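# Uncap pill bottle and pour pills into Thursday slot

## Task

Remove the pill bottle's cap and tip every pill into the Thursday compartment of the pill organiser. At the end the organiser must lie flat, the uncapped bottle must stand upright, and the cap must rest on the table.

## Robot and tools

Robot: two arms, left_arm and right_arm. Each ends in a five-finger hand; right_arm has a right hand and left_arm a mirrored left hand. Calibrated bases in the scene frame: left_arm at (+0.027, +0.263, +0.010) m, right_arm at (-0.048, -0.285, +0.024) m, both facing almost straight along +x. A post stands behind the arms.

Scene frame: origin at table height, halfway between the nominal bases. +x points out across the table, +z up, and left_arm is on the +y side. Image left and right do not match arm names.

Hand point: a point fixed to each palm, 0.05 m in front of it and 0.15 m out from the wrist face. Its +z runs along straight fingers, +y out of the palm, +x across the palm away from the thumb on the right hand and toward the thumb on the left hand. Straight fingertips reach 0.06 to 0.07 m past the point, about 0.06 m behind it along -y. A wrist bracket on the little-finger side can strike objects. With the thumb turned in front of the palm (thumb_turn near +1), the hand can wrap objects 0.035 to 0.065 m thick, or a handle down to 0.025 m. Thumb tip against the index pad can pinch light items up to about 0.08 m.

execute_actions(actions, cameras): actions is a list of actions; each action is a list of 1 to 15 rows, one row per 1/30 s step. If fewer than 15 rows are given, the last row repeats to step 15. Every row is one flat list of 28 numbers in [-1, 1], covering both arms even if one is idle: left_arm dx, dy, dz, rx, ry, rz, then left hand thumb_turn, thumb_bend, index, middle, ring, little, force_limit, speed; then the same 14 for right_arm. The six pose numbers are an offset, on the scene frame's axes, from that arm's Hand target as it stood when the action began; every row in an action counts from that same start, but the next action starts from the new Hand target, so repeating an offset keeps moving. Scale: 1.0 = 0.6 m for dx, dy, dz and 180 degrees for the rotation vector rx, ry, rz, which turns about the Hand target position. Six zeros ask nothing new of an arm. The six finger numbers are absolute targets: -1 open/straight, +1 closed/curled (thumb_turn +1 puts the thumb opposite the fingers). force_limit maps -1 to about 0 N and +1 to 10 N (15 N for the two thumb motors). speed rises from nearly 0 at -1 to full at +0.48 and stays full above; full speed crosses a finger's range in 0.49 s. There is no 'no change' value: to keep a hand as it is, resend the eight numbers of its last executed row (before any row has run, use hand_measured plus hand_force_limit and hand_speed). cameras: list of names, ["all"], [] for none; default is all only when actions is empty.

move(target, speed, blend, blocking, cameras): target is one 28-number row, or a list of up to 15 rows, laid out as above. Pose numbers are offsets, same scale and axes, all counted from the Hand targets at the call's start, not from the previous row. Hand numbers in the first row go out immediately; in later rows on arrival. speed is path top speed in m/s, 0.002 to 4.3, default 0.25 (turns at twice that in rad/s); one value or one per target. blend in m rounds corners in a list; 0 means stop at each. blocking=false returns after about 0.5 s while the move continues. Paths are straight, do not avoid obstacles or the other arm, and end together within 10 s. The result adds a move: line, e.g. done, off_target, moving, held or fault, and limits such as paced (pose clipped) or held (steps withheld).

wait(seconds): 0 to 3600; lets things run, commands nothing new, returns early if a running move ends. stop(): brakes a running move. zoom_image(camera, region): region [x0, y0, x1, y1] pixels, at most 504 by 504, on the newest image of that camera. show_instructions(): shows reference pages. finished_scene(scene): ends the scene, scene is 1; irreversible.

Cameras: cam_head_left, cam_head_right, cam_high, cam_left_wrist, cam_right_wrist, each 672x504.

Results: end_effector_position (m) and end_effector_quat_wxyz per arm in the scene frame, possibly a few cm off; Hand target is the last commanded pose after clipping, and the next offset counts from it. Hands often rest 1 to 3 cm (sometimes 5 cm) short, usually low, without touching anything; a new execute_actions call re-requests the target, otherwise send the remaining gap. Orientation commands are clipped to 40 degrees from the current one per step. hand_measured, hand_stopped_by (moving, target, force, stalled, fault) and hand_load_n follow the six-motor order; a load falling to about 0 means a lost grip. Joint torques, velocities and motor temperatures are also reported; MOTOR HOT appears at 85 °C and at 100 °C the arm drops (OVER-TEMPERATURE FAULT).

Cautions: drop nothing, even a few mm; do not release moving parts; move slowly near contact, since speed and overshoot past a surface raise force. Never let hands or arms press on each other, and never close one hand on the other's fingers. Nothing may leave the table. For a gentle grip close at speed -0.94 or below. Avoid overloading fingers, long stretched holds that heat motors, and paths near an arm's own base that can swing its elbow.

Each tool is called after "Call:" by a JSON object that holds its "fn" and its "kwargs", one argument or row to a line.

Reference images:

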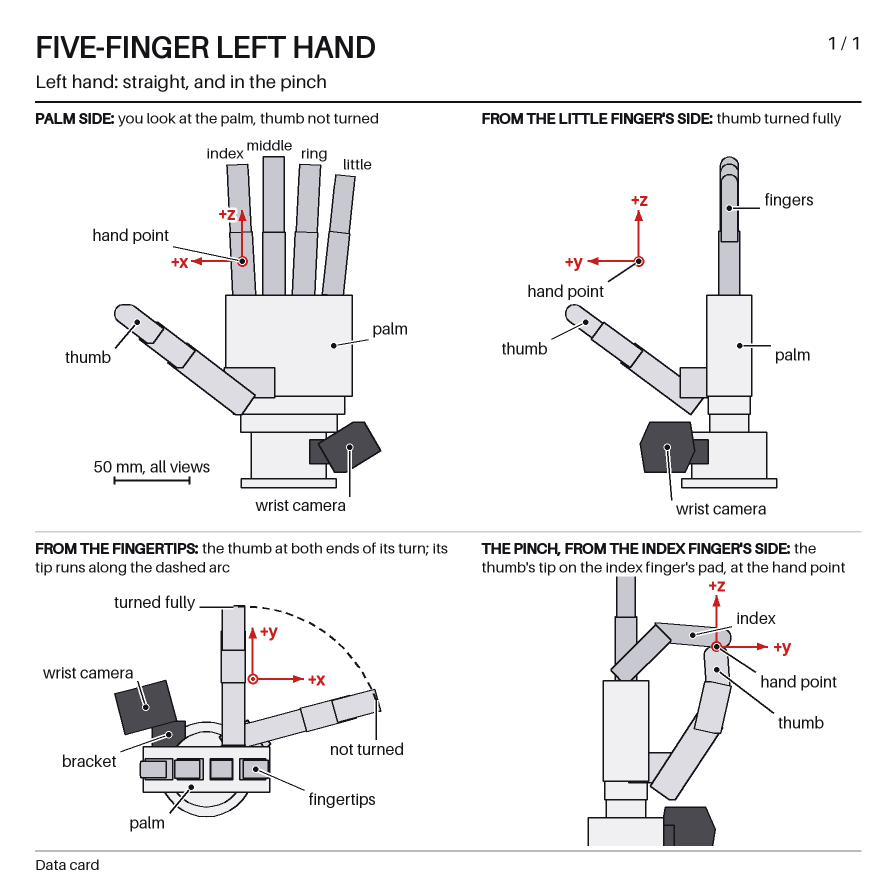

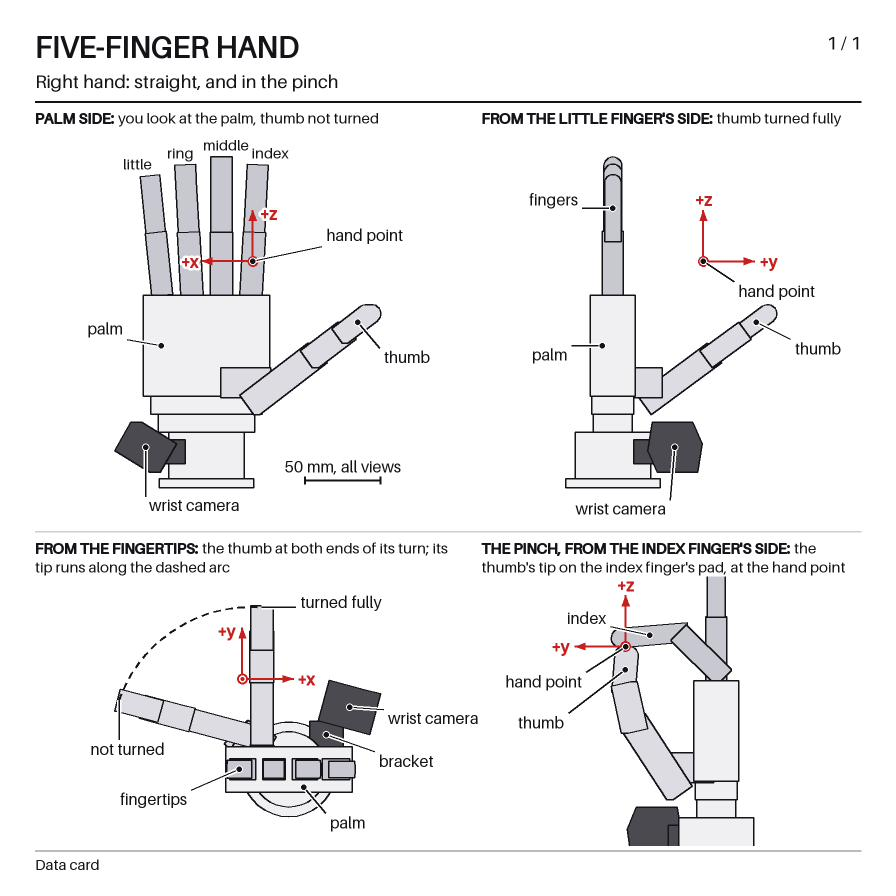

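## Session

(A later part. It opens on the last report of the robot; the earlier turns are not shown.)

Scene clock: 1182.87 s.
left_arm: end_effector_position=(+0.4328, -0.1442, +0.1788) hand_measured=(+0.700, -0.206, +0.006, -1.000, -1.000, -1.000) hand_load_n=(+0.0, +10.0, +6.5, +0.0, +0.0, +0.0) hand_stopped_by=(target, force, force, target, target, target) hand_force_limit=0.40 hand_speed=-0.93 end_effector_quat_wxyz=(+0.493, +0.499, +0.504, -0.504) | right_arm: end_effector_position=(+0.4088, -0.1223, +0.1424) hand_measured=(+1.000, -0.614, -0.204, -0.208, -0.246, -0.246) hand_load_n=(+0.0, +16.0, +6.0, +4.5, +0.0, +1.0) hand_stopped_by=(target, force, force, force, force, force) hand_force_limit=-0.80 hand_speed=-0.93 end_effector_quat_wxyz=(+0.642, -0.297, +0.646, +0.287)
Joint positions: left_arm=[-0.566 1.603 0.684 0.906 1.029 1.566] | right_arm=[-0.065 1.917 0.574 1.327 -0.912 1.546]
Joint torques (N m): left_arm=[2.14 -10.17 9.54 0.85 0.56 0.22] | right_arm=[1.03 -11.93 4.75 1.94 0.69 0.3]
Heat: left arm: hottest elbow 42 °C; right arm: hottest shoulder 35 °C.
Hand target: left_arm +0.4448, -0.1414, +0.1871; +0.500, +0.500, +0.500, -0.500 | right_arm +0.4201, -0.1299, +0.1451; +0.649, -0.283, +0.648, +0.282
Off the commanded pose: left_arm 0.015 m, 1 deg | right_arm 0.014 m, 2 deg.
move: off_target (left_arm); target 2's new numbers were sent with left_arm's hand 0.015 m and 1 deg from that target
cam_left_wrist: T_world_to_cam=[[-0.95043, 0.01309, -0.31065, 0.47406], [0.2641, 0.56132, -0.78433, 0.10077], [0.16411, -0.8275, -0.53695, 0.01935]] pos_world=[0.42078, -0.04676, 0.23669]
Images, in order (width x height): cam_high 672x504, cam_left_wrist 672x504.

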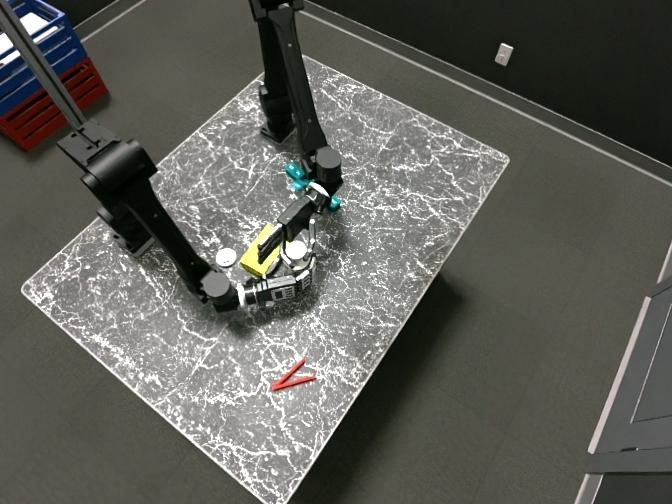

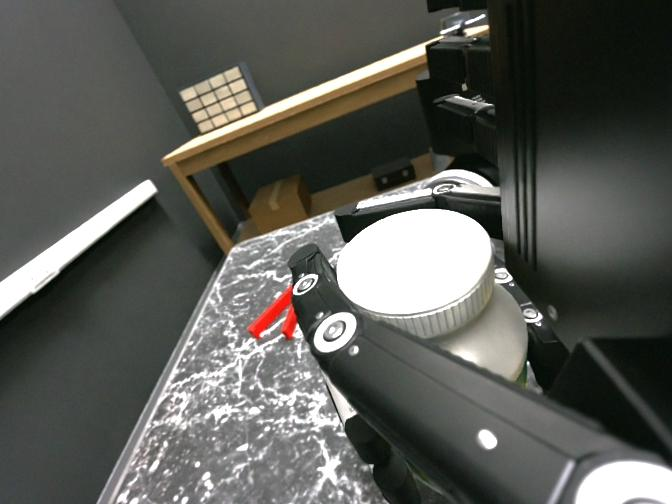

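Call:
{"fn": "move", "kwargs": {
  "target": [-0.020,0.009,0,0,0,0.111,0.7,0.2,0.35,-1,-1,-1,0.4,-0.93,0,0,0,0,0,0,1,0.8,0.8,0.8,0.3,0.35,-0.8,-0.93],
  "speed": 0.06,
  "cameras": ["cam_left_wrist","cam_high","cam_right_wrist"]
}}

Call:
{"fn": "zoom_image", "kwargs": {
  "camera": "cam_left_wrist",
  "region": [200, 140, 580, 460]
}}

Call:
{"fn": "zoom_image", "kwargs": {
  "camera": "cam_high",
  "region": [240, 200, 350, 310]
}}

Scene clock: 1194.20 s.
left_arm: end_effector_position=(+0.4394, -0.1365, +0.1790) hand_measured=(+0.700, -0.206, +0.006, -1.000, -1.000, -1.000) hand_load_n=(-0.5, +8.0, +2.5, +0.0, +0.0, +0.0) hand_stopped_by=(target, force, force, target, target, target) hand_force_limit=0.40 hand_speed=-0.93 end_effector_quat_wxyz=(+0.570, +0.404, +0.588, -0.406) | right_arm: end_effector_position=(+0.4096, -0.1219, +0.1432) hand_measured=(+1.000, -0.614, -0.204, -0.208, -0.246, -0.246) hand_load_n=(+0.5, +15.5, +6.0, +5.0, +0.0, +1.0) hand_stopped_by=(target, force, force, force, force, force) hand_force_limit=-0.80 hand_speed=-0.93 end_effector_quat_wxyz=(+0.643, -0.298, +0.644, +0.287)
Joint positions: left_arm=[-0.703 1.525 0.597 0.906 0.534 1.565] | right_arm=[-0.064 1.917 0.577 1.327 -0.914 1.547]
Joint torques (N m): left_arm=[-0.44 -10.87 6.38 2.03 -0.14 0.24] | right_arm=[0.97 -11.93 4.48 1.92 0.77 0.28]
Heat: left arm: hottest elbow 43 °C; right arm: hottest shoulder 35 °C.
Hand target: left_arm +0.4329, -0.1360, +0.1871; +0.579, +0.406, +0.579, -0.405 | right_arm +0.4201, -0.1299, +0.1451; +0.649, -0.283, +0.648, +0.282
Off the commanded pose: left_arm 0.010 m, 1 deg | right_arm 0.013 m, 2 deg.
move: done
cam_left_wrist: T_world_to_cam=[[-0.89663, -0.31655, -0.30958, 0.41151], [0.04731, 0.62669, -0.77783, 0.19788], [0.44024, -0.71208, -0.54693, -0.07908]] pos_world=[0.39443, -0.05005, 0.23806]
cam_right_wrist: T_world_to_cam=[[-0.76201, 0.59581, -0.25368, 0.41712], [-0.48478, -0.26513, 0.83348, 0.04207], [0.42934, 0.7581, 0.49087, -0.03654]] pos_world=[0.35393, -0.20967, 0.08869]
Images, in order (width x height): cam_high 672x504, cam_left_wrist 672x504, cam_right_wrist 672x504.

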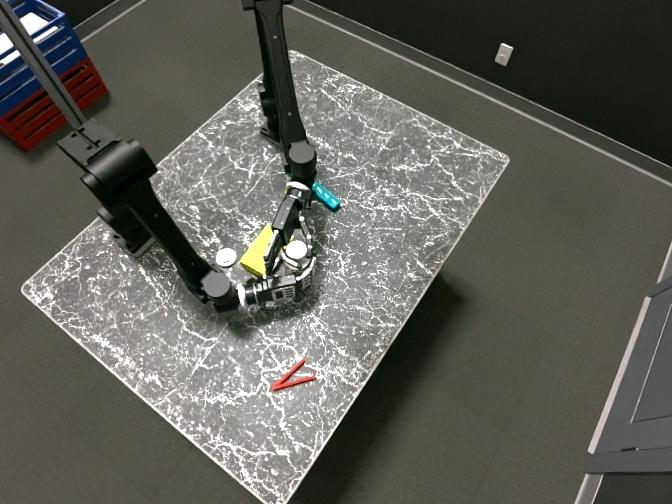

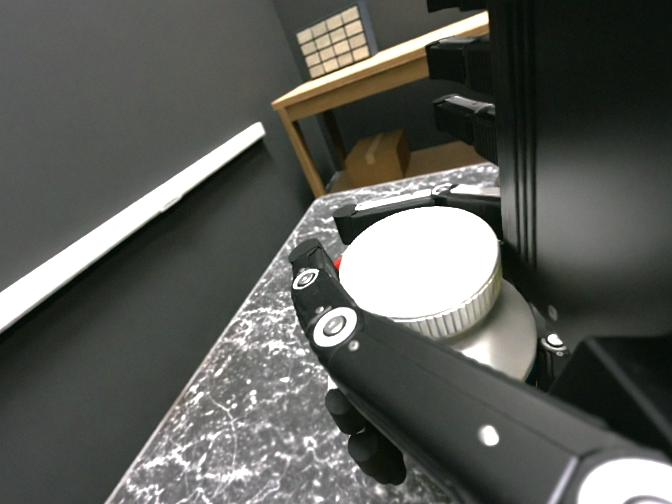

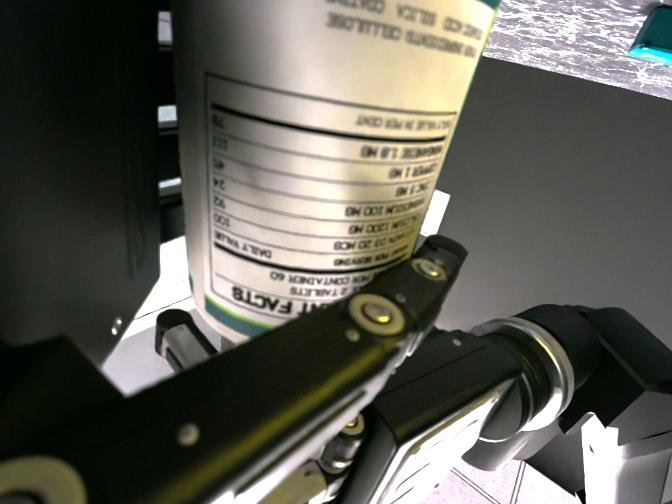

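Scaled by 1.326 from the camera's image (finer frame: 960x720).

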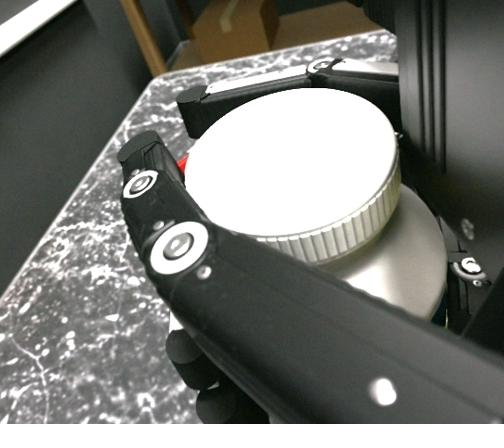

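Scaled by 4.582 from the camera's image (finer frame: 960x720).

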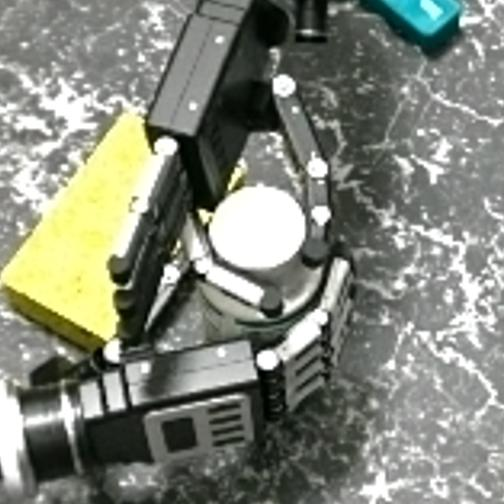

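Call:
{"fn": "move", "kwargs": {
  "target": [-0.0173,0.0078,0,0,0,0.111,0.7,0.2,0.35,-1,-1,-1,0.4,-0.93,0,0,0,0,0,0,1,0.8,0.8,0.8,0.3,0.35,-0.8,-0.93],
  "speed": 0.06,
  "cameras": ["cam_left_wrist","cam_high","cam_right_wrist"]
}}

Call:
{"fn": "zoom_image", "kwargs": {
  "camera": "cam_left_wrist",
  "region": [200, 140, 580, 460]
}}

Call:
{"fn": "zoom_image", "kwargs": {
  "camera": "cam_high",
  "region": [240, 200, 350, 310]
}}

Scene clock: 1216.90 s.
left_arm: end_effector_position=(+0.4339, -0.1255, +0.1784) hand_measured=(+0.700, -0.206, +0.006, -1.000, -1.000, -1.000) hand_load_n=(-0.5, +8.5, +3.0, +0.0, +0.0, +0.0) hand_stopped_by=(target, force, force, target, target, target) hand_force_limit=0.40 hand_speed=-0.93 end_effector_quat_wxyz=(+0.635, +0.295, +0.652, -0.291) | right_arm: end_effector_position=(+0.4068, -0.1207, +0.1436) hand_measured=(+1.000, -0.614, -0.204, -0.208, -0.246, -0.246) hand_load_n=(+0.0, +16.0, +5.0, +4.0, +0.0, +1.0) hand_stopped_by=(target, force, force, force, force, force) hand_force_limit=-0.80 hand_speed=-0.93 end_effector_quat_wxyz=(+0.644, -0.306, +0.639, +0.288)
Joint positions: left_arm=[-0.892 1.506 0.575 0.907 -0.02 1.565] | right_arm=[-0.064 1.917 0.577 1.332 -0.927 1.539]
Joint torques (N m): left_arm=[-1.85 -10.52 6.8 2.19 -0.12 0.23] | right_arm=[0.91 -11.99 4.44 1.69 1.33 0.36]
Heat: left arm: hottest elbow 42 °C; right arm: hottest shoulder 35 °C.
Hand target: left_arm +0.4224, -0.1314, +0.1870; +0.641, +0.299, +0.641, -0.299 | right_arm +0.4201, -0.1300, +0.1451; +0.649, -0.283, +0.648, +0.282
Off the commanded pose: left_arm 0.015 m, 2 deg | right_arm 0.016 m, 3 deg.
move: off_target (left_arm)
cam_left_wrist: T_world_to_cam=[[-0.72281, -0.61217, -0.32061, 0.29932], [-0.17579, 0.61158, -0.77141, 0.28457], [0.66831, -0.50122, -0.54967, -0.14121]] pos_world=[0.36075, -0.06158, 0.23786]
cam_right_wrist: T_world_to_cam=[[-0.7666, 0.58445, -0.26597, 0.41661], [-0.49117, -0.2669, 0.82917, 0.04374], [0.41362, 0.76628, 0.49167, -0.02917]] pos_world=[0.35292, -0.20947, 0.08888]
Images, in order (width x height): cam_high 672x504, cam_left_wrist 672x504, cam_right_wrist 672x504.

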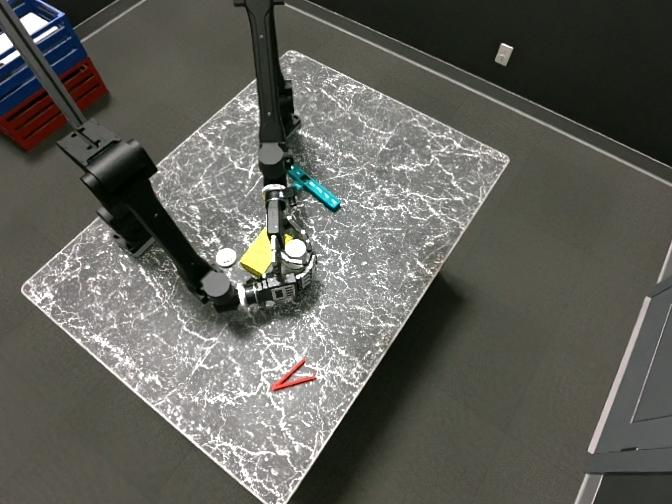

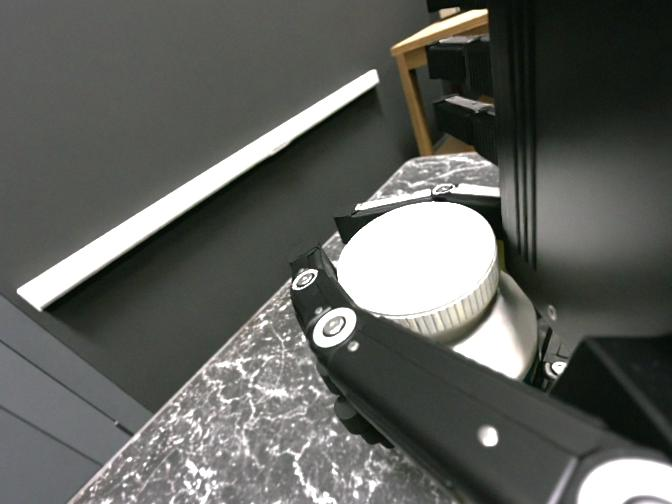

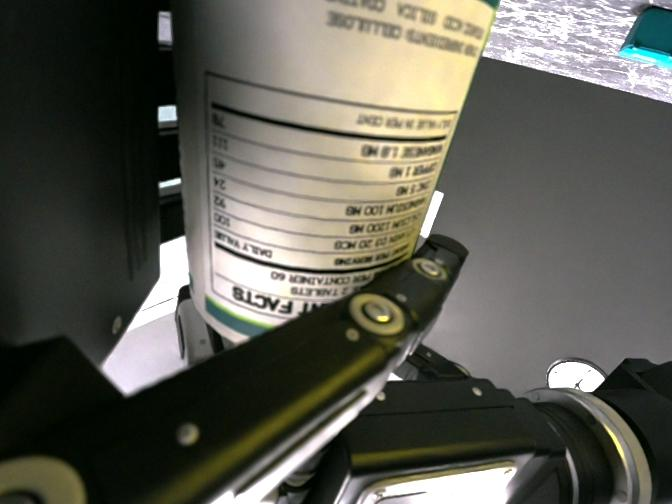

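Scaled by 1.326 from the camera's image (finer frame: 960x720).

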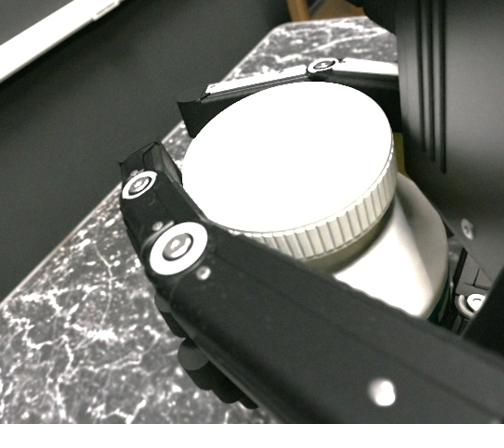

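Scaled by 4.582 from the camera's image (finer frame: 960x720).

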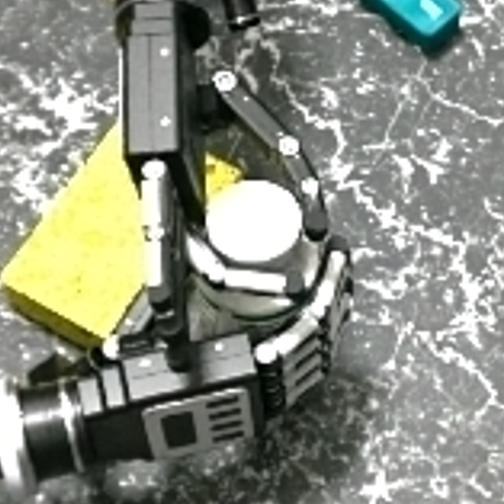

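Call:
{"fn": "zoom_image", "kwargs": {
  "camera": "cam_left_wrist",
  "region": [400, 220, 570, 390]
}}

Call:
{"fn": "zoom_image", "kwargs": {
  "camera": "cam_high",
  "region": [270, 230, 330, 290]
}}

Scaled by 2.965 from the camera's image (finer frame: 960x720).

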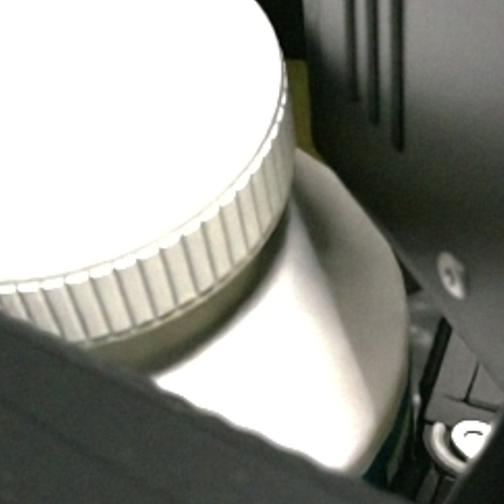

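Scaled by 8.400 from the camera's image (finer frame: 960x720).

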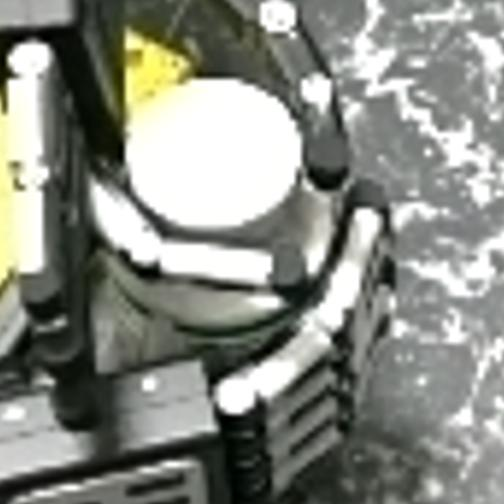

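Call:
{"fn": "move", "kwargs": {
  "target": [
    [0.004,0.003,0,0,0,0,0.7,-0.8,-0.5,-1,-1,-1,0.4,-0.7,0,0,0,0,0,0,1,0.8,0.8,0.8,0.3,0.35,-0.8,-0.93],
    [0.019,-0.021,0,0,0,-0.278,0.7,-0.8,-0.5,-1,-1,-1,0.4,-0.7,0,0,0,0,0,0,1,0.8,0.8,0.8,0.3,0.35,-0.8,-0.93]
  ],
  "speed": 0.15,
  "cameras": ["cam_left_wrist","cam_high"]
}}

Call:
{"fn": "zoom_image", "kwargs": {
  "camera": "cam_left_wrist",
  "region": [200, 140, 580, 460]
}}

Call:
{"fn": "zoom_image", "kwargs": {
  "camera": "cam_high",
  "region": [240, 200, 350, 310]
}}

Scene clock: 1240.87 s.
left_arm: end_effector_position=(+0.4168, -0.1424, +0.1761) hand_measured=(+0.700, -0.800, -0.500, -1.000, -1.000, -1.000) hand_load_n=(+0.5, +0.0, +0.0, +0.0, -0.5, +0.0) hand_stopped_by=(target, target, target, target, target, target) hand_force_limit=0.40 hand_speed=-0.70 end_effector_quat_wxyz=(+0.443, +0.540, +0.460, -0.548) | right_arm: end_effector_position=(+0.4130, -0.1236, +0.1449) hand_measured=(+1.000, -0.614, -0.204, -0.208, -0.246, -0.246) hand_load_n=(+1.5, +15.0, +7.0, +5.0, +0.0, +0.5) hand_stopped_by=(target, force, force, force, force, force) hand_force_limit=-0.80 hand_speed=-0.93 end_effector_quat_wxyz=(+0.645, -0.289, +0.647, +0.285)
Joint positions: left_arm=[-0.523 1.633 0.718 0.893 1.25 1.567] | right_arm=[-0.064 1.917 0.577 1.332 -0.897 1.561]
Joint torques (N m): left_arm=[1.73 -9.93 10.81 0.69 0.33 0.21] | right_arm=[1.03 -11.93 4.53 1.73 0.04 0.15]
Heat: left arm: hottest elbow 41 °C; right arm: hottest shoulder 35 °C.
Hand target: left_arm +0.4338, -0.1439, +0.1870; +0.454, +0.542, +0.454, -0.542 | right_arm +0.4202, -0.1300, +0.1451; +0.649, -0.283, +0.648, +0.282
Off the commanded pose: left_arm 0.020 m, 2 deg | right_arm 0.010 m, 1 deg.
move: off_target (left_arm)
cam_left_wrist: T_world_to_cam=[[-0.93574, 0.18172, -0.30226, 0.47443], [0.35254, 0.50689, -0.78662, 0.05767], [0.01027, -0.84264, -0.53839, 0.08416]] pos_world=[0.42275, -0.04453, 0.23408]
Images, in order (width x height): cam_high 672x504, cam_left_wrist 672x504.

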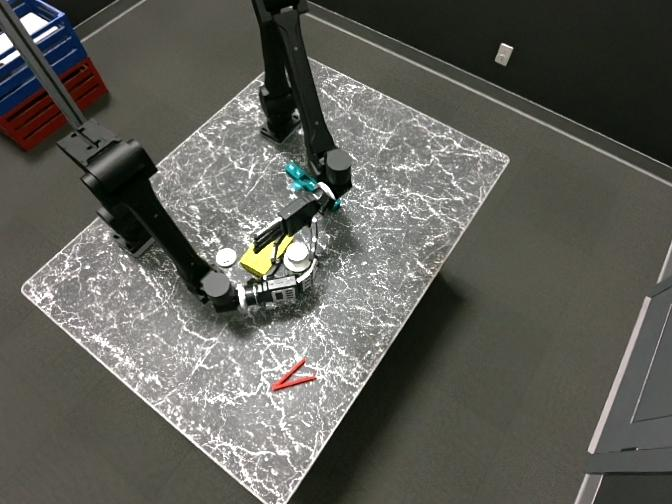

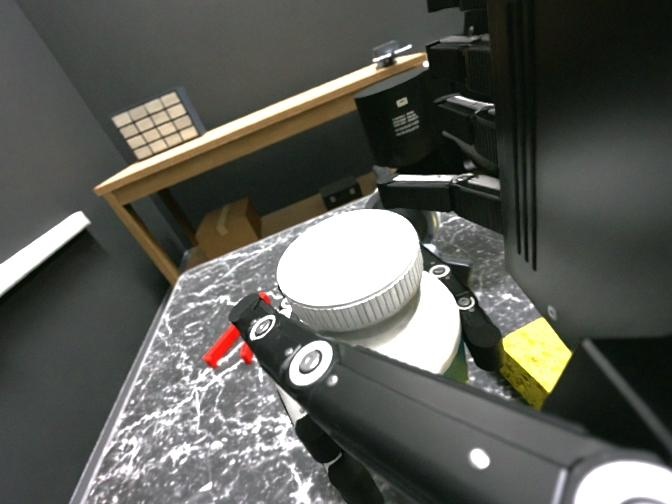

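Scaled by 1.326 from the camera's image (finer frame: 960x720).

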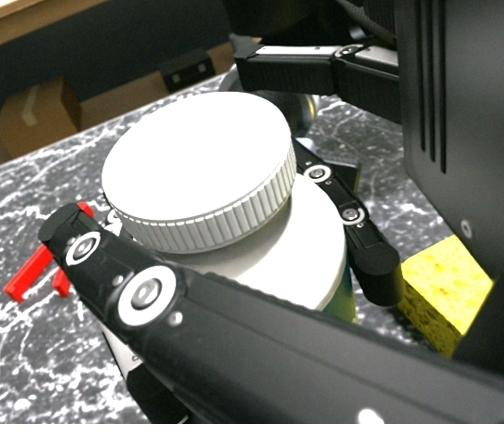

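Scaled by 4.582 from the camera's image (finer frame: 960x720).

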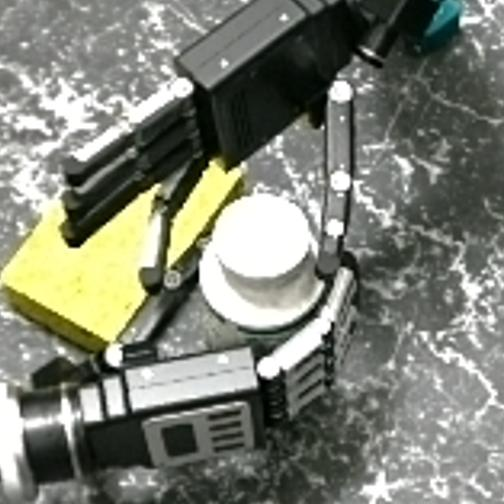

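Call:
{"fn": "move", "kwargs": {
  "target": [0.025,-0.004,0.005,0,0,0,0.7,-0.8,-0.5,-1,-1,-1,0.4,-0.7,0,0,0,0,0,0,1,0.8,0.8,0.8,0.3,0.35,-0.8,-0.93],
  "speed": 0.15,
  "cameras": ["cam_left_wrist","cam_high"]
}}

Call:
{"fn": "zoom_image", "kwargs": {
  "camera": "cam_left_wrist",
  "region": [200, 140, 580, 460]
}}

Call:
{"fn": "zoom_image", "kwargs": {
  "camera": "cam_high",
  "region": [240, 200, 350, 310]
}}

Scene clock: 1245.17 s.
left_arm: end_effector_position=(+0.4319, -0.1451, +0.1794) hand_measured=(+0.700, -0.800, -0.500, -1.000, -1.000, -1.000) hand_load_n=(+0.5, +0.0, +0.0, +0.0, +0.0, +0.0) hand_stopped_by=(target, target, target, target, target, target) hand_force_limit=0.40 hand_speed=-0.70 end_effector_quat_wxyz=(+0.444, +0.540, +0.460, -0.548) | right_arm: end_effector_position=(+0.4130, -0.1236, +0.1449) hand_measured=(+1.000, -0.614, -0.204, -0.208, -0.246, -0.246) hand_load_n=(+1.0, +15.0, +7.0, +5.0, +0.0, +0.5) hand_stopped_by=(target, force, force, force, force, force) hand_force_limit=-0.80 hand_speed=-0.93 end_effector_quat_wxyz=(+0.645, -0.289, +0.647, +0.285)
Joint positions: left_arm=[-0.512 1.654 0.761 0.872 1.261 1.567] | right_arm=[-0.064 1.917 0.577 1.332 -0.897 1.561]
Joint torques (N m): left_arm=[1.67 -10.23 11 0.65 0.33 0.22] | right_arm=[0.97 -11.93 4.52 1.73 0.04 0.15]
Heat: left arm: hottest elbow 42 °C; right arm: hottest shoulder 35 °C.
Hand target: left_arm +0.4489, -0.1464, +0.1902; +0.454, +0.542, +0.454, -0.542 | right_arm +0.4202, -0.1300, +0.1451; +0.649, -0.283, +0.648, +0.282
Off the commanded pose: left_arm 0.020 m, 2 deg | right_arm 0.010 m, 1 deg.
move: off_target (left_arm)
cam_left_wrist: T_world_to_cam=[[-0.93563, 0.18122, -0.30292, 0.49009], [0.35282, 0.50656, -0.78671, 0.05606], [0.01088, -0.84295, -0.53789, 0.08314]] pos_world=[0.43785, -0.04713, 0.23728]
Images, in order (width x height): cam_high 672x504, cam_left_wrist 672x504.

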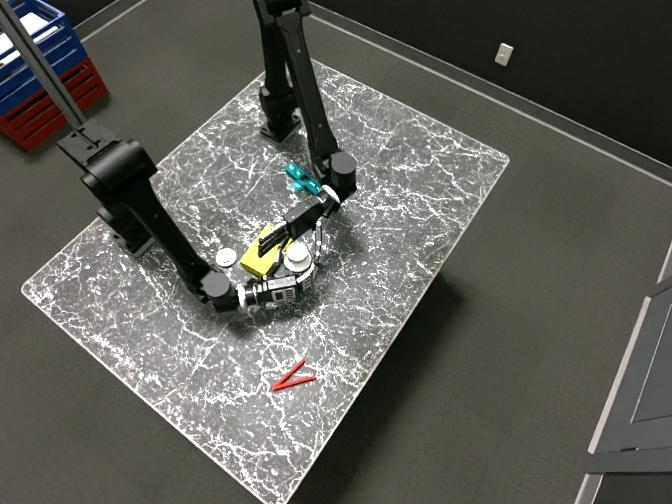

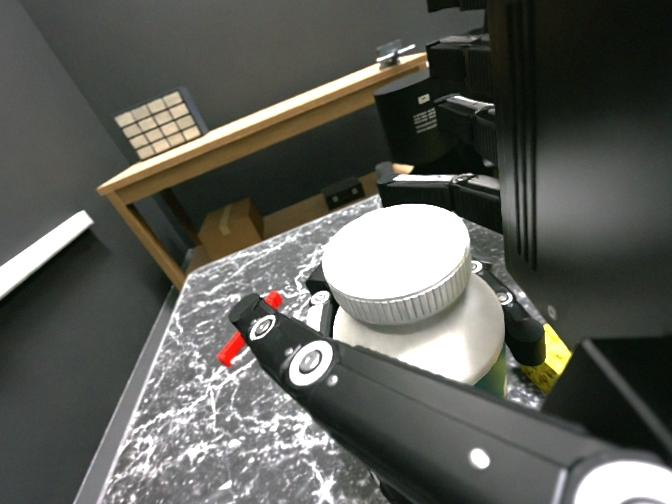

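Scaled by 1.326 from the camera's image (finer frame: 960x720).

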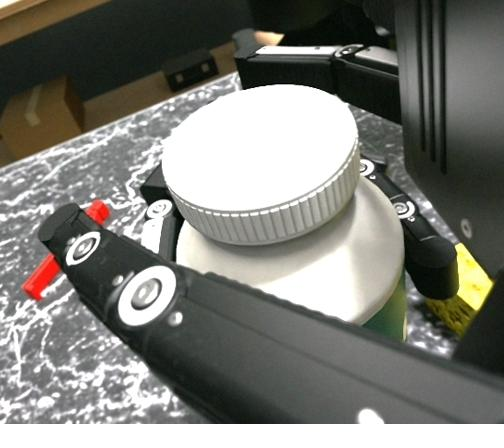

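Scaled by 4.582 from the camera's image (finer frame: 960x720).

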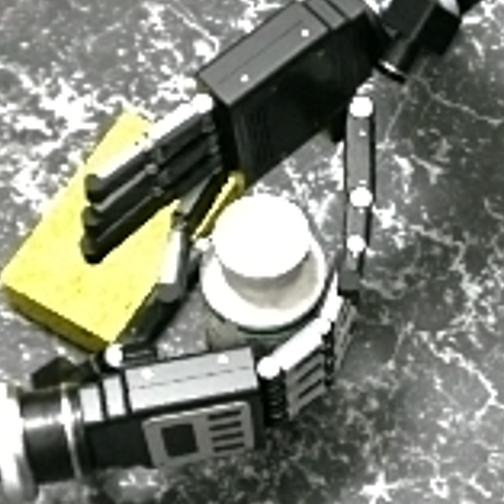

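Call:
{"fn": "move", "kwargs": {
  "target": [
    [0,0,0,0,0,0,0.7,0.3,0.4,-1,-1,-1,-0.1,-0.9,0,0,0,0,0,0,1,0.8,0.8,0.8,0.3,0.35,-0.8,-0.93],
    [0,0,0,0,0,0,0.7,0.35,0.45,-1,-1,-1,0.6,-0.92,0,0,0,0,0,0,1,0.8,0.8,0.8,0.3,0.35,-0.8,-0.93]
  ],
  "speed": 0.06,
  "cameras": ["cam_left_wrist","cam_high"]
}}

Call:
{"fn": "zoom_image", "kwargs": {
  "camera": "cam_left_wrist",
  "region": [200, 140, 580, 460]
}}

Scene clock: 1259.27 s.
left_arm: end_effector_position=(+0.4324, -0.1484, +0.1774) hand_measured=(+0.700, -0.182, +0.050, -1.000, -1.000, -1.000) hand_load_n=(-0.5, +12.0, +8.5, +0.0, +0.0, +0.0) hand_stopped_by=(target, force, force, target, target, target) hand_force_limit=0.60 hand_speed=-0.92 end_effector_quat_wxyz=(+0.440, +0.541, +0.459, -0.550) | right_arm: end_effector_position=(+0.4104, -0.1216, +0.1443) hand_measured=(+1.000, -0.614, -0.204, -0.208, -0.246, -0.246) hand_load_n=(+1.5, +15.0, +6.5, +4.5, +0.0, +0.5) hand_stopped_by=(target, force, force, force, force, force) hand_force_limit=-0.80 hand_speed=-0.93 end_effector_quat_wxyz=(+0.645, -0.296, +0.644, +0.286)
Joint positions: left_arm=[-0.516 1.664 0.77 0.868 1.264 1.567] | right_arm=[-0.062 1.917 0.577 1.332 -0.908 1.552]
Joint torques (N m): left_arm=[2.02 -11.11 10.26 0.77 0.21 0.22] | right_arm=[0.85 -11.93 4.49 1.72 0.51 0.25]
Heat: left arm: hottest elbow 43 °C; right arm: hottest shoulder 35 °C.
Hand target: left_arm +0.4489, -0.1464, +0.1901; +0.454, +0.542, +0.454, -0.542 | right_arm +0.4201, -0.1299, +0.1451; +0.649, -0.283, +0.648, +0.282
Off the commanded pose: left_arm 0.021 m, 2 deg | right_arm 0.013 m, 2 deg.
move: done; target 2's new numbers were sent with left_arm's hand 0.022 m and 2 deg from that target
cam_left_wrist: T_world_to_cam=[[-0.93544, 0.18896, -0.29875, 0.49088], [0.35349, 0.50553, -0.78707, 0.05563], [0.0023, -0.84186, -0.53969, 0.08344]] pos_world=[0.43933, -0.05064, 0.23547]
Images, in order (width x height): cam_high 672x504, cam_left_wrist 672x504.

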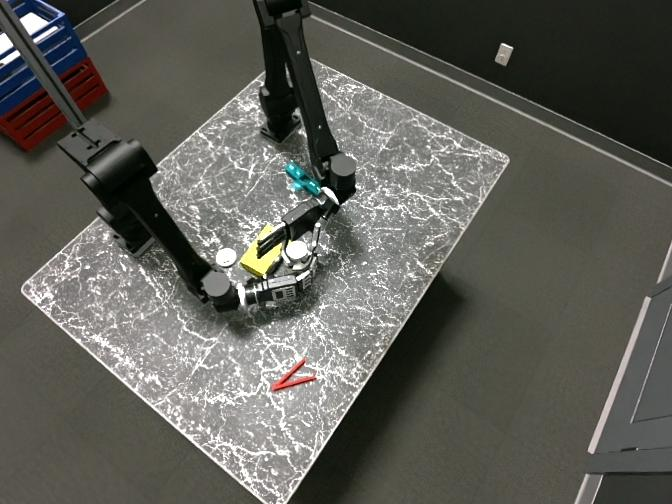

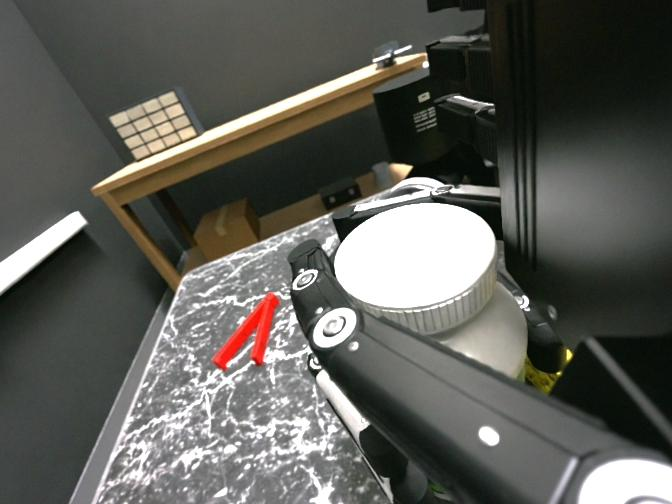

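Scaled by 1.326 from the camera's image (finer frame: 960x720).

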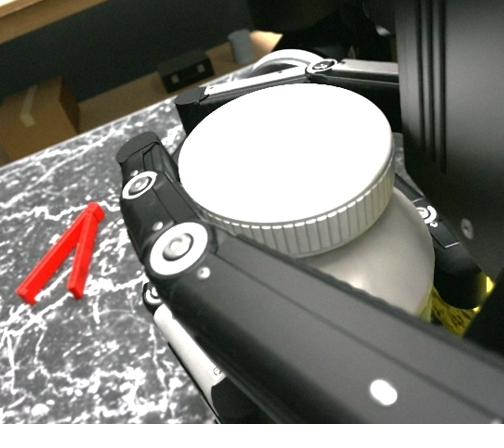

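Call:
{"fn": "move", "kwargs": {
  "target": [
    [-0.031,0.012,-0.002,0,0,0.139,0.7,0.35,0.45,-1,-1,-1,0.6,-0.92,0,0,0,0,0,0,1,0.8,0.8,0.8,0.3,0.35,-0.8,-0.93],
    [-0.052,0.015,-0.002,0,0,0.306,0.7,0.35,0.45,-1,-1,-1,0.6,-0.92,0,0,0,0,0,0,1,0.8,0.8,0.8,0.3,0.35,-0.8,-0.93]
  ],
  "speed": 0.1,
  "blend": 0.02,
  "cameras": ["cam_left_wrist","cam_high"]
}}

Call:
{"fn": "zoom_image", "kwargs": {
  "camera": "cam_left_wrist",
  "region": [200, 140, 580, 460]
}}

Call:
{"fn": "zoom_image", "kwargs": {
  "camera": "cam_high",
  "region": [240, 200, 350, 310]
}}

Scene clock: 1268.47 s.
left_arm: end_effector_position=(+0.4295, -0.1193, +0.1762) hand_measured=(+0.700, -0.182, +0.052, -1.000, -1.000, -1.000) hand_load_n=(+0.0, +11.0, +4.0, +0.0, +0.0, +0.0) hand_stopped_by=(target, force, force, target, target, target) hand_force_limit=0.60 hand_speed=-0.92 end_effector_quat_wxyz=(+0.647, +0.264, +0.669, -0.254) | right_arm: end_effector_position=(+0.4029, -0.1174, +0.1443) hand_measured=(+1.000, -0.614, -0.204, -0.208, -0.246, -0.246) hand_load_n=(+0.0, +17.0, +4.5, +3.0, +0.0, +1.5) hand_stopped_by=(target, force, force, force, force, force) hand_force_limit=-0.80 hand_speed=-0.93 end_effector_quat_wxyz=(+0.645, -0.315, +0.633, +0.290)
Joint positions: left_arm=[-0.944 1.509 0.577 0.898 -0.175 1.567] | right_arm=[-0.059 1.917 0.576 1.341 -0.94 1.533]
Joint torques (N m): left_arm=[-2.9 -9.7 8.75 2.14 -0.01 0.2] | right_arm=[0.5 -11.93 4.42 1.36 1.9 0.42]
Heat: left arm: hottest elbow 42 °C; right arm: hottest shoulder 35 °C.
Hand target: left_arm +0.4177, -0.1373, +0.1889; +0.653, +0.271, +0.653, -0.270 | right_arm +0.4200, -0.1298, +0.1451; +0.649, -0.283, +0.648, +0.282
Off the commanded pose: left_arm 0.025 m, 3 deg | right_arm 0.021 m, 4 deg.
move: off_target (left_arm)
cam_left_wrist: T_world_to_cam=[[-0.65639, -0.67966, -0.32745, 0.26385], [-0.23907, 0.59906, -0.76419, 0.30272], [0.71554, -0.42332, -0.5557, -0.14627]] pos_world=[0.35023, -0.06394, 0.23645]
Images, in order (width x height): cam_high 672x504, cam_left_wrist 672x504.

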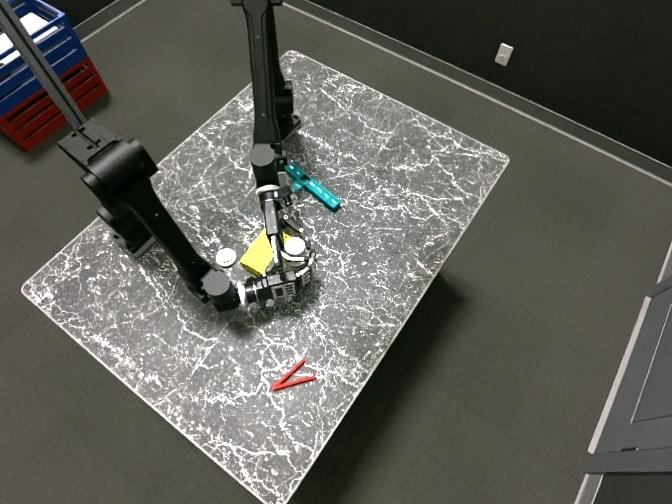

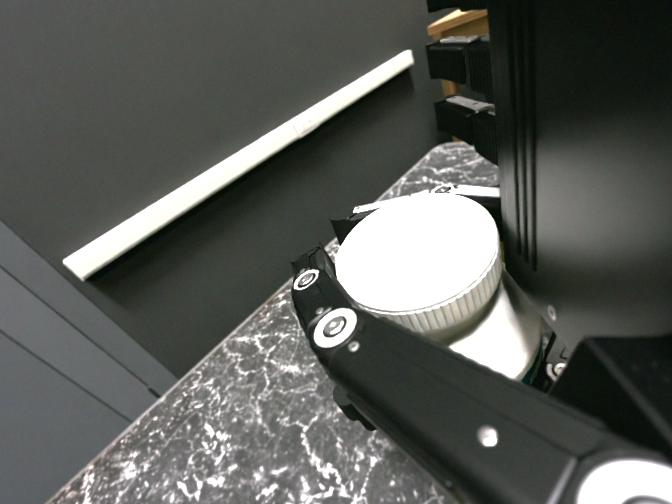

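Scaled by 1.326 from the camera's image (finer frame: 960x720).

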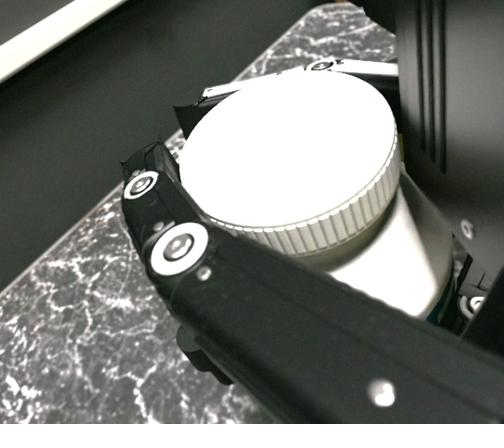

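Scaled by 4.582 from the camera's image (finer frame: 960x720).

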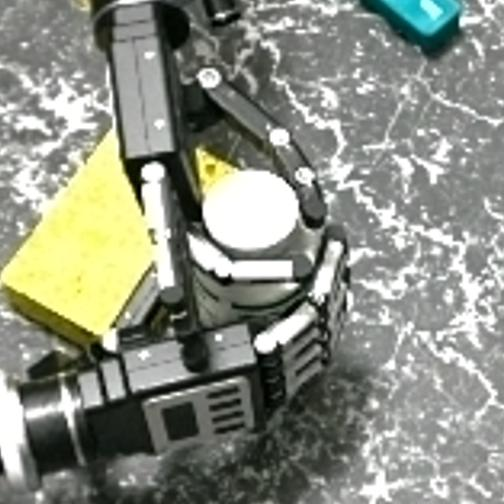

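Call:
{"fn": "move", "kwargs": {
  "target": [
    [0.002,-0.004,0.005,0,0,0,0.7,-0.8,-0.5,-1,-1,-1,0.4,-0.5,0,0,0,0,0,0,1,0.8,0.8,0.8,0.3,0.35,-0.8,-0.93],
    [0.052,-0.015,0.006,0,0,-0.33,0.7,-0.8,-0.5,-1,-1,-1,0.4,-0.7,0,0,0,0,0,0,1,0.8,0.8,0.8,0.3,0.35,-0.8,-0.93]
  ],
  "speed": 0.2,
  "cameras": ["cam_left_wrist","cam_high","cam_right_wrist"]
}}

Call:
{"fn": "zoom_image", "kwargs": {
  "camera": "cam_left_wrist",
  "region": [200, 140, 580, 460]
}}

Call:
{"fn": "zoom_image", "kwargs": {
  "camera": "cam_high",
  "region": [240, 200, 350, 310]
}}

Scene clock: 1284.53 s.
left_arm: end_effector_position=(+0.4321, -0.1452, +0.1813) hand_measured=(+0.700, -0.800, -0.500, -1.000, -1.000, -1.000) hand_load_n=(+0.0, +0.0, +0.0, +0.0, +0.0, +0.0) hand_stopped_by=(target, target, target, target, target, target) hand_force_limit=0.40 hand_speed=-0.70 end_effector_quat_wxyz=(+0.423, +0.556, +0.439, -0.564) | right_arm: end_effector_position=(+0.4135, -0.1250, +0.1463) hand_measured=(+1.000, -0.614, -0.204, -0.208, -0.246, -0.246) hand_load_n=(+1.0, +15.0, +7.0, +6.0, +0.0, +0.5) hand_stopped_by=(target, force, force, force, force, force) hand_force_limit=-0.80 hand_speed=-0.93 end_effector_quat_wxyz=(+0.648, -0.287, +0.646, +0.283)
Joint positions: left_arm=[-0.493 1.677 0.8 0.855 1.354 1.568] | right_arm=[-0.066 1.917 0.576 1.341 -0.894 1.566]
Joint torques (N m): left_arm=[1.55 -10.64 11.1 0.61 0.32 0.19] | right_arm=[1.2 -11.93 4.57 1.37 -0.11 0.12]
Heat: left arm: hottest elbow 43 °C; right arm: hottest shoulder 35 °C.
Hand target: left_arm +0.4489, -0.1464, +0.1925; +0.434, +0.559, +0.433, -0.558 | right_arm +0.4200, -0.1298, +0.1451; +0.649, -0.283, +0.648, +0.282
Off the commanded pose: left_arm 0.020 m, 2 deg | right_arm 0.008 m, 1 deg.
move: off_target (left_arm); target 2's new numbers were sent with left_arm's hand 0.020 m and 2 deg from that target
cam_left_wrist: T_world_to_cam=[[-0.91978, 0.25014, -0.3024, 0.49388], [0.3889, 0.47764, -0.78779, 0.03804], [-0.05261, -0.84219, -0.5366, 0.11137]] pos_world=[0.44533, -0.04791, 0.23908]
cam_right_wrist: T_world_to_cam=[[-0.74838, 0.61573, -0.24658, 0.41852], [-0.49056, -0.26363, 0.83057, 0.04356], [0.4464, 0.74255, 0.49935, -0.04759]] pos_world=[0.35583, -0.21088, 0.09078]
Images, in order (width x height): cam_high 672x504, cam_left_wrist 672x504, cam_right_wrist 672x504.

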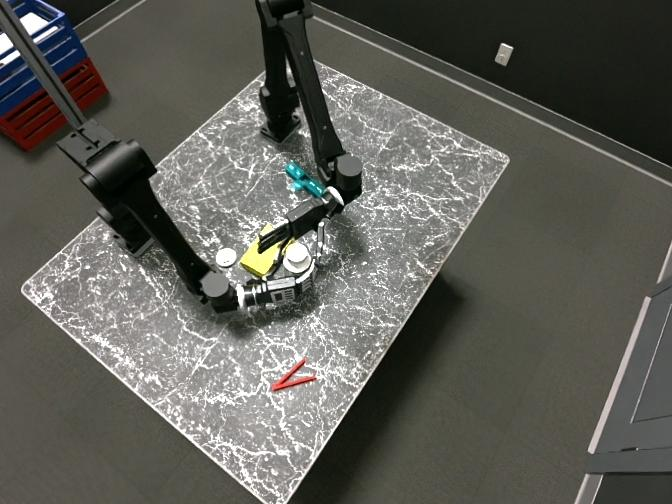

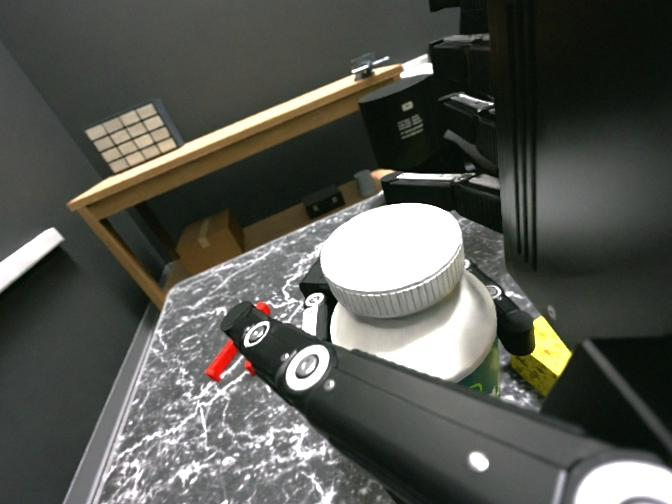

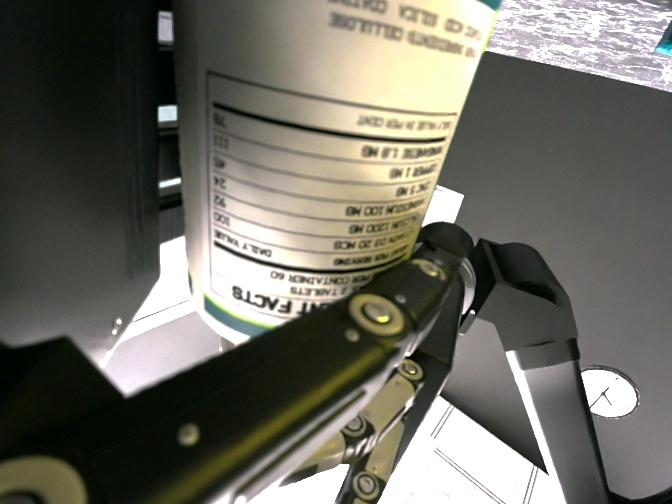

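Scaled by 1.326 from the camera's image (finer frame: 960x720).

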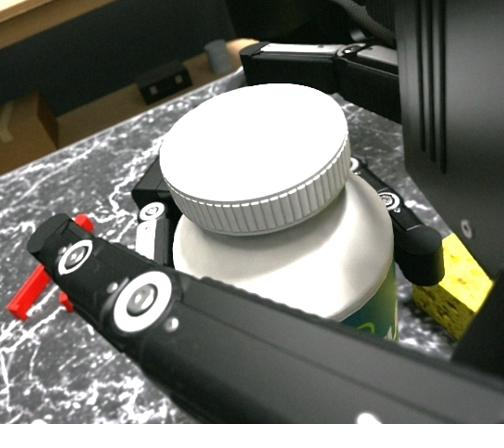

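Scaled by 4.582 from the camera's image (finer frame: 960x720).

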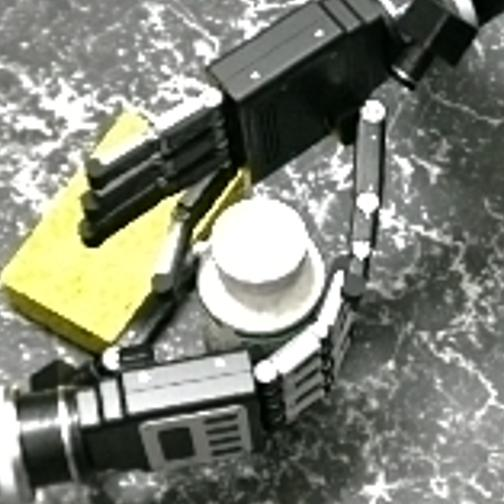

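Call:
{"fn": "zoom_image", "kwargs": {
  "camera": "cam_high",
  "region": [274, 236, 318, 280]
}}

Call:
{"fn": "zoom_image", "kwargs": {
  "camera": "cam_left_wrist",
  "region": [310, 190, 510, 390]
}}

Scaled by 11.455 from the camera's image (finer frame: 960x720).

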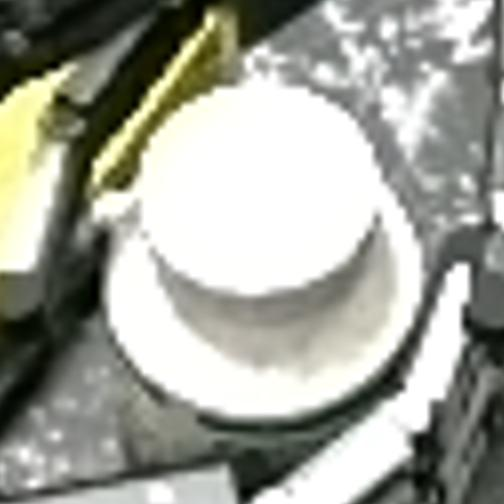

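Scaled by 2.520 from the camera's image (finer frame: 960x720).

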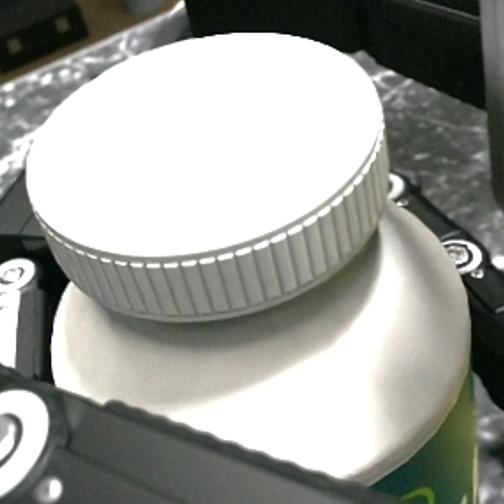

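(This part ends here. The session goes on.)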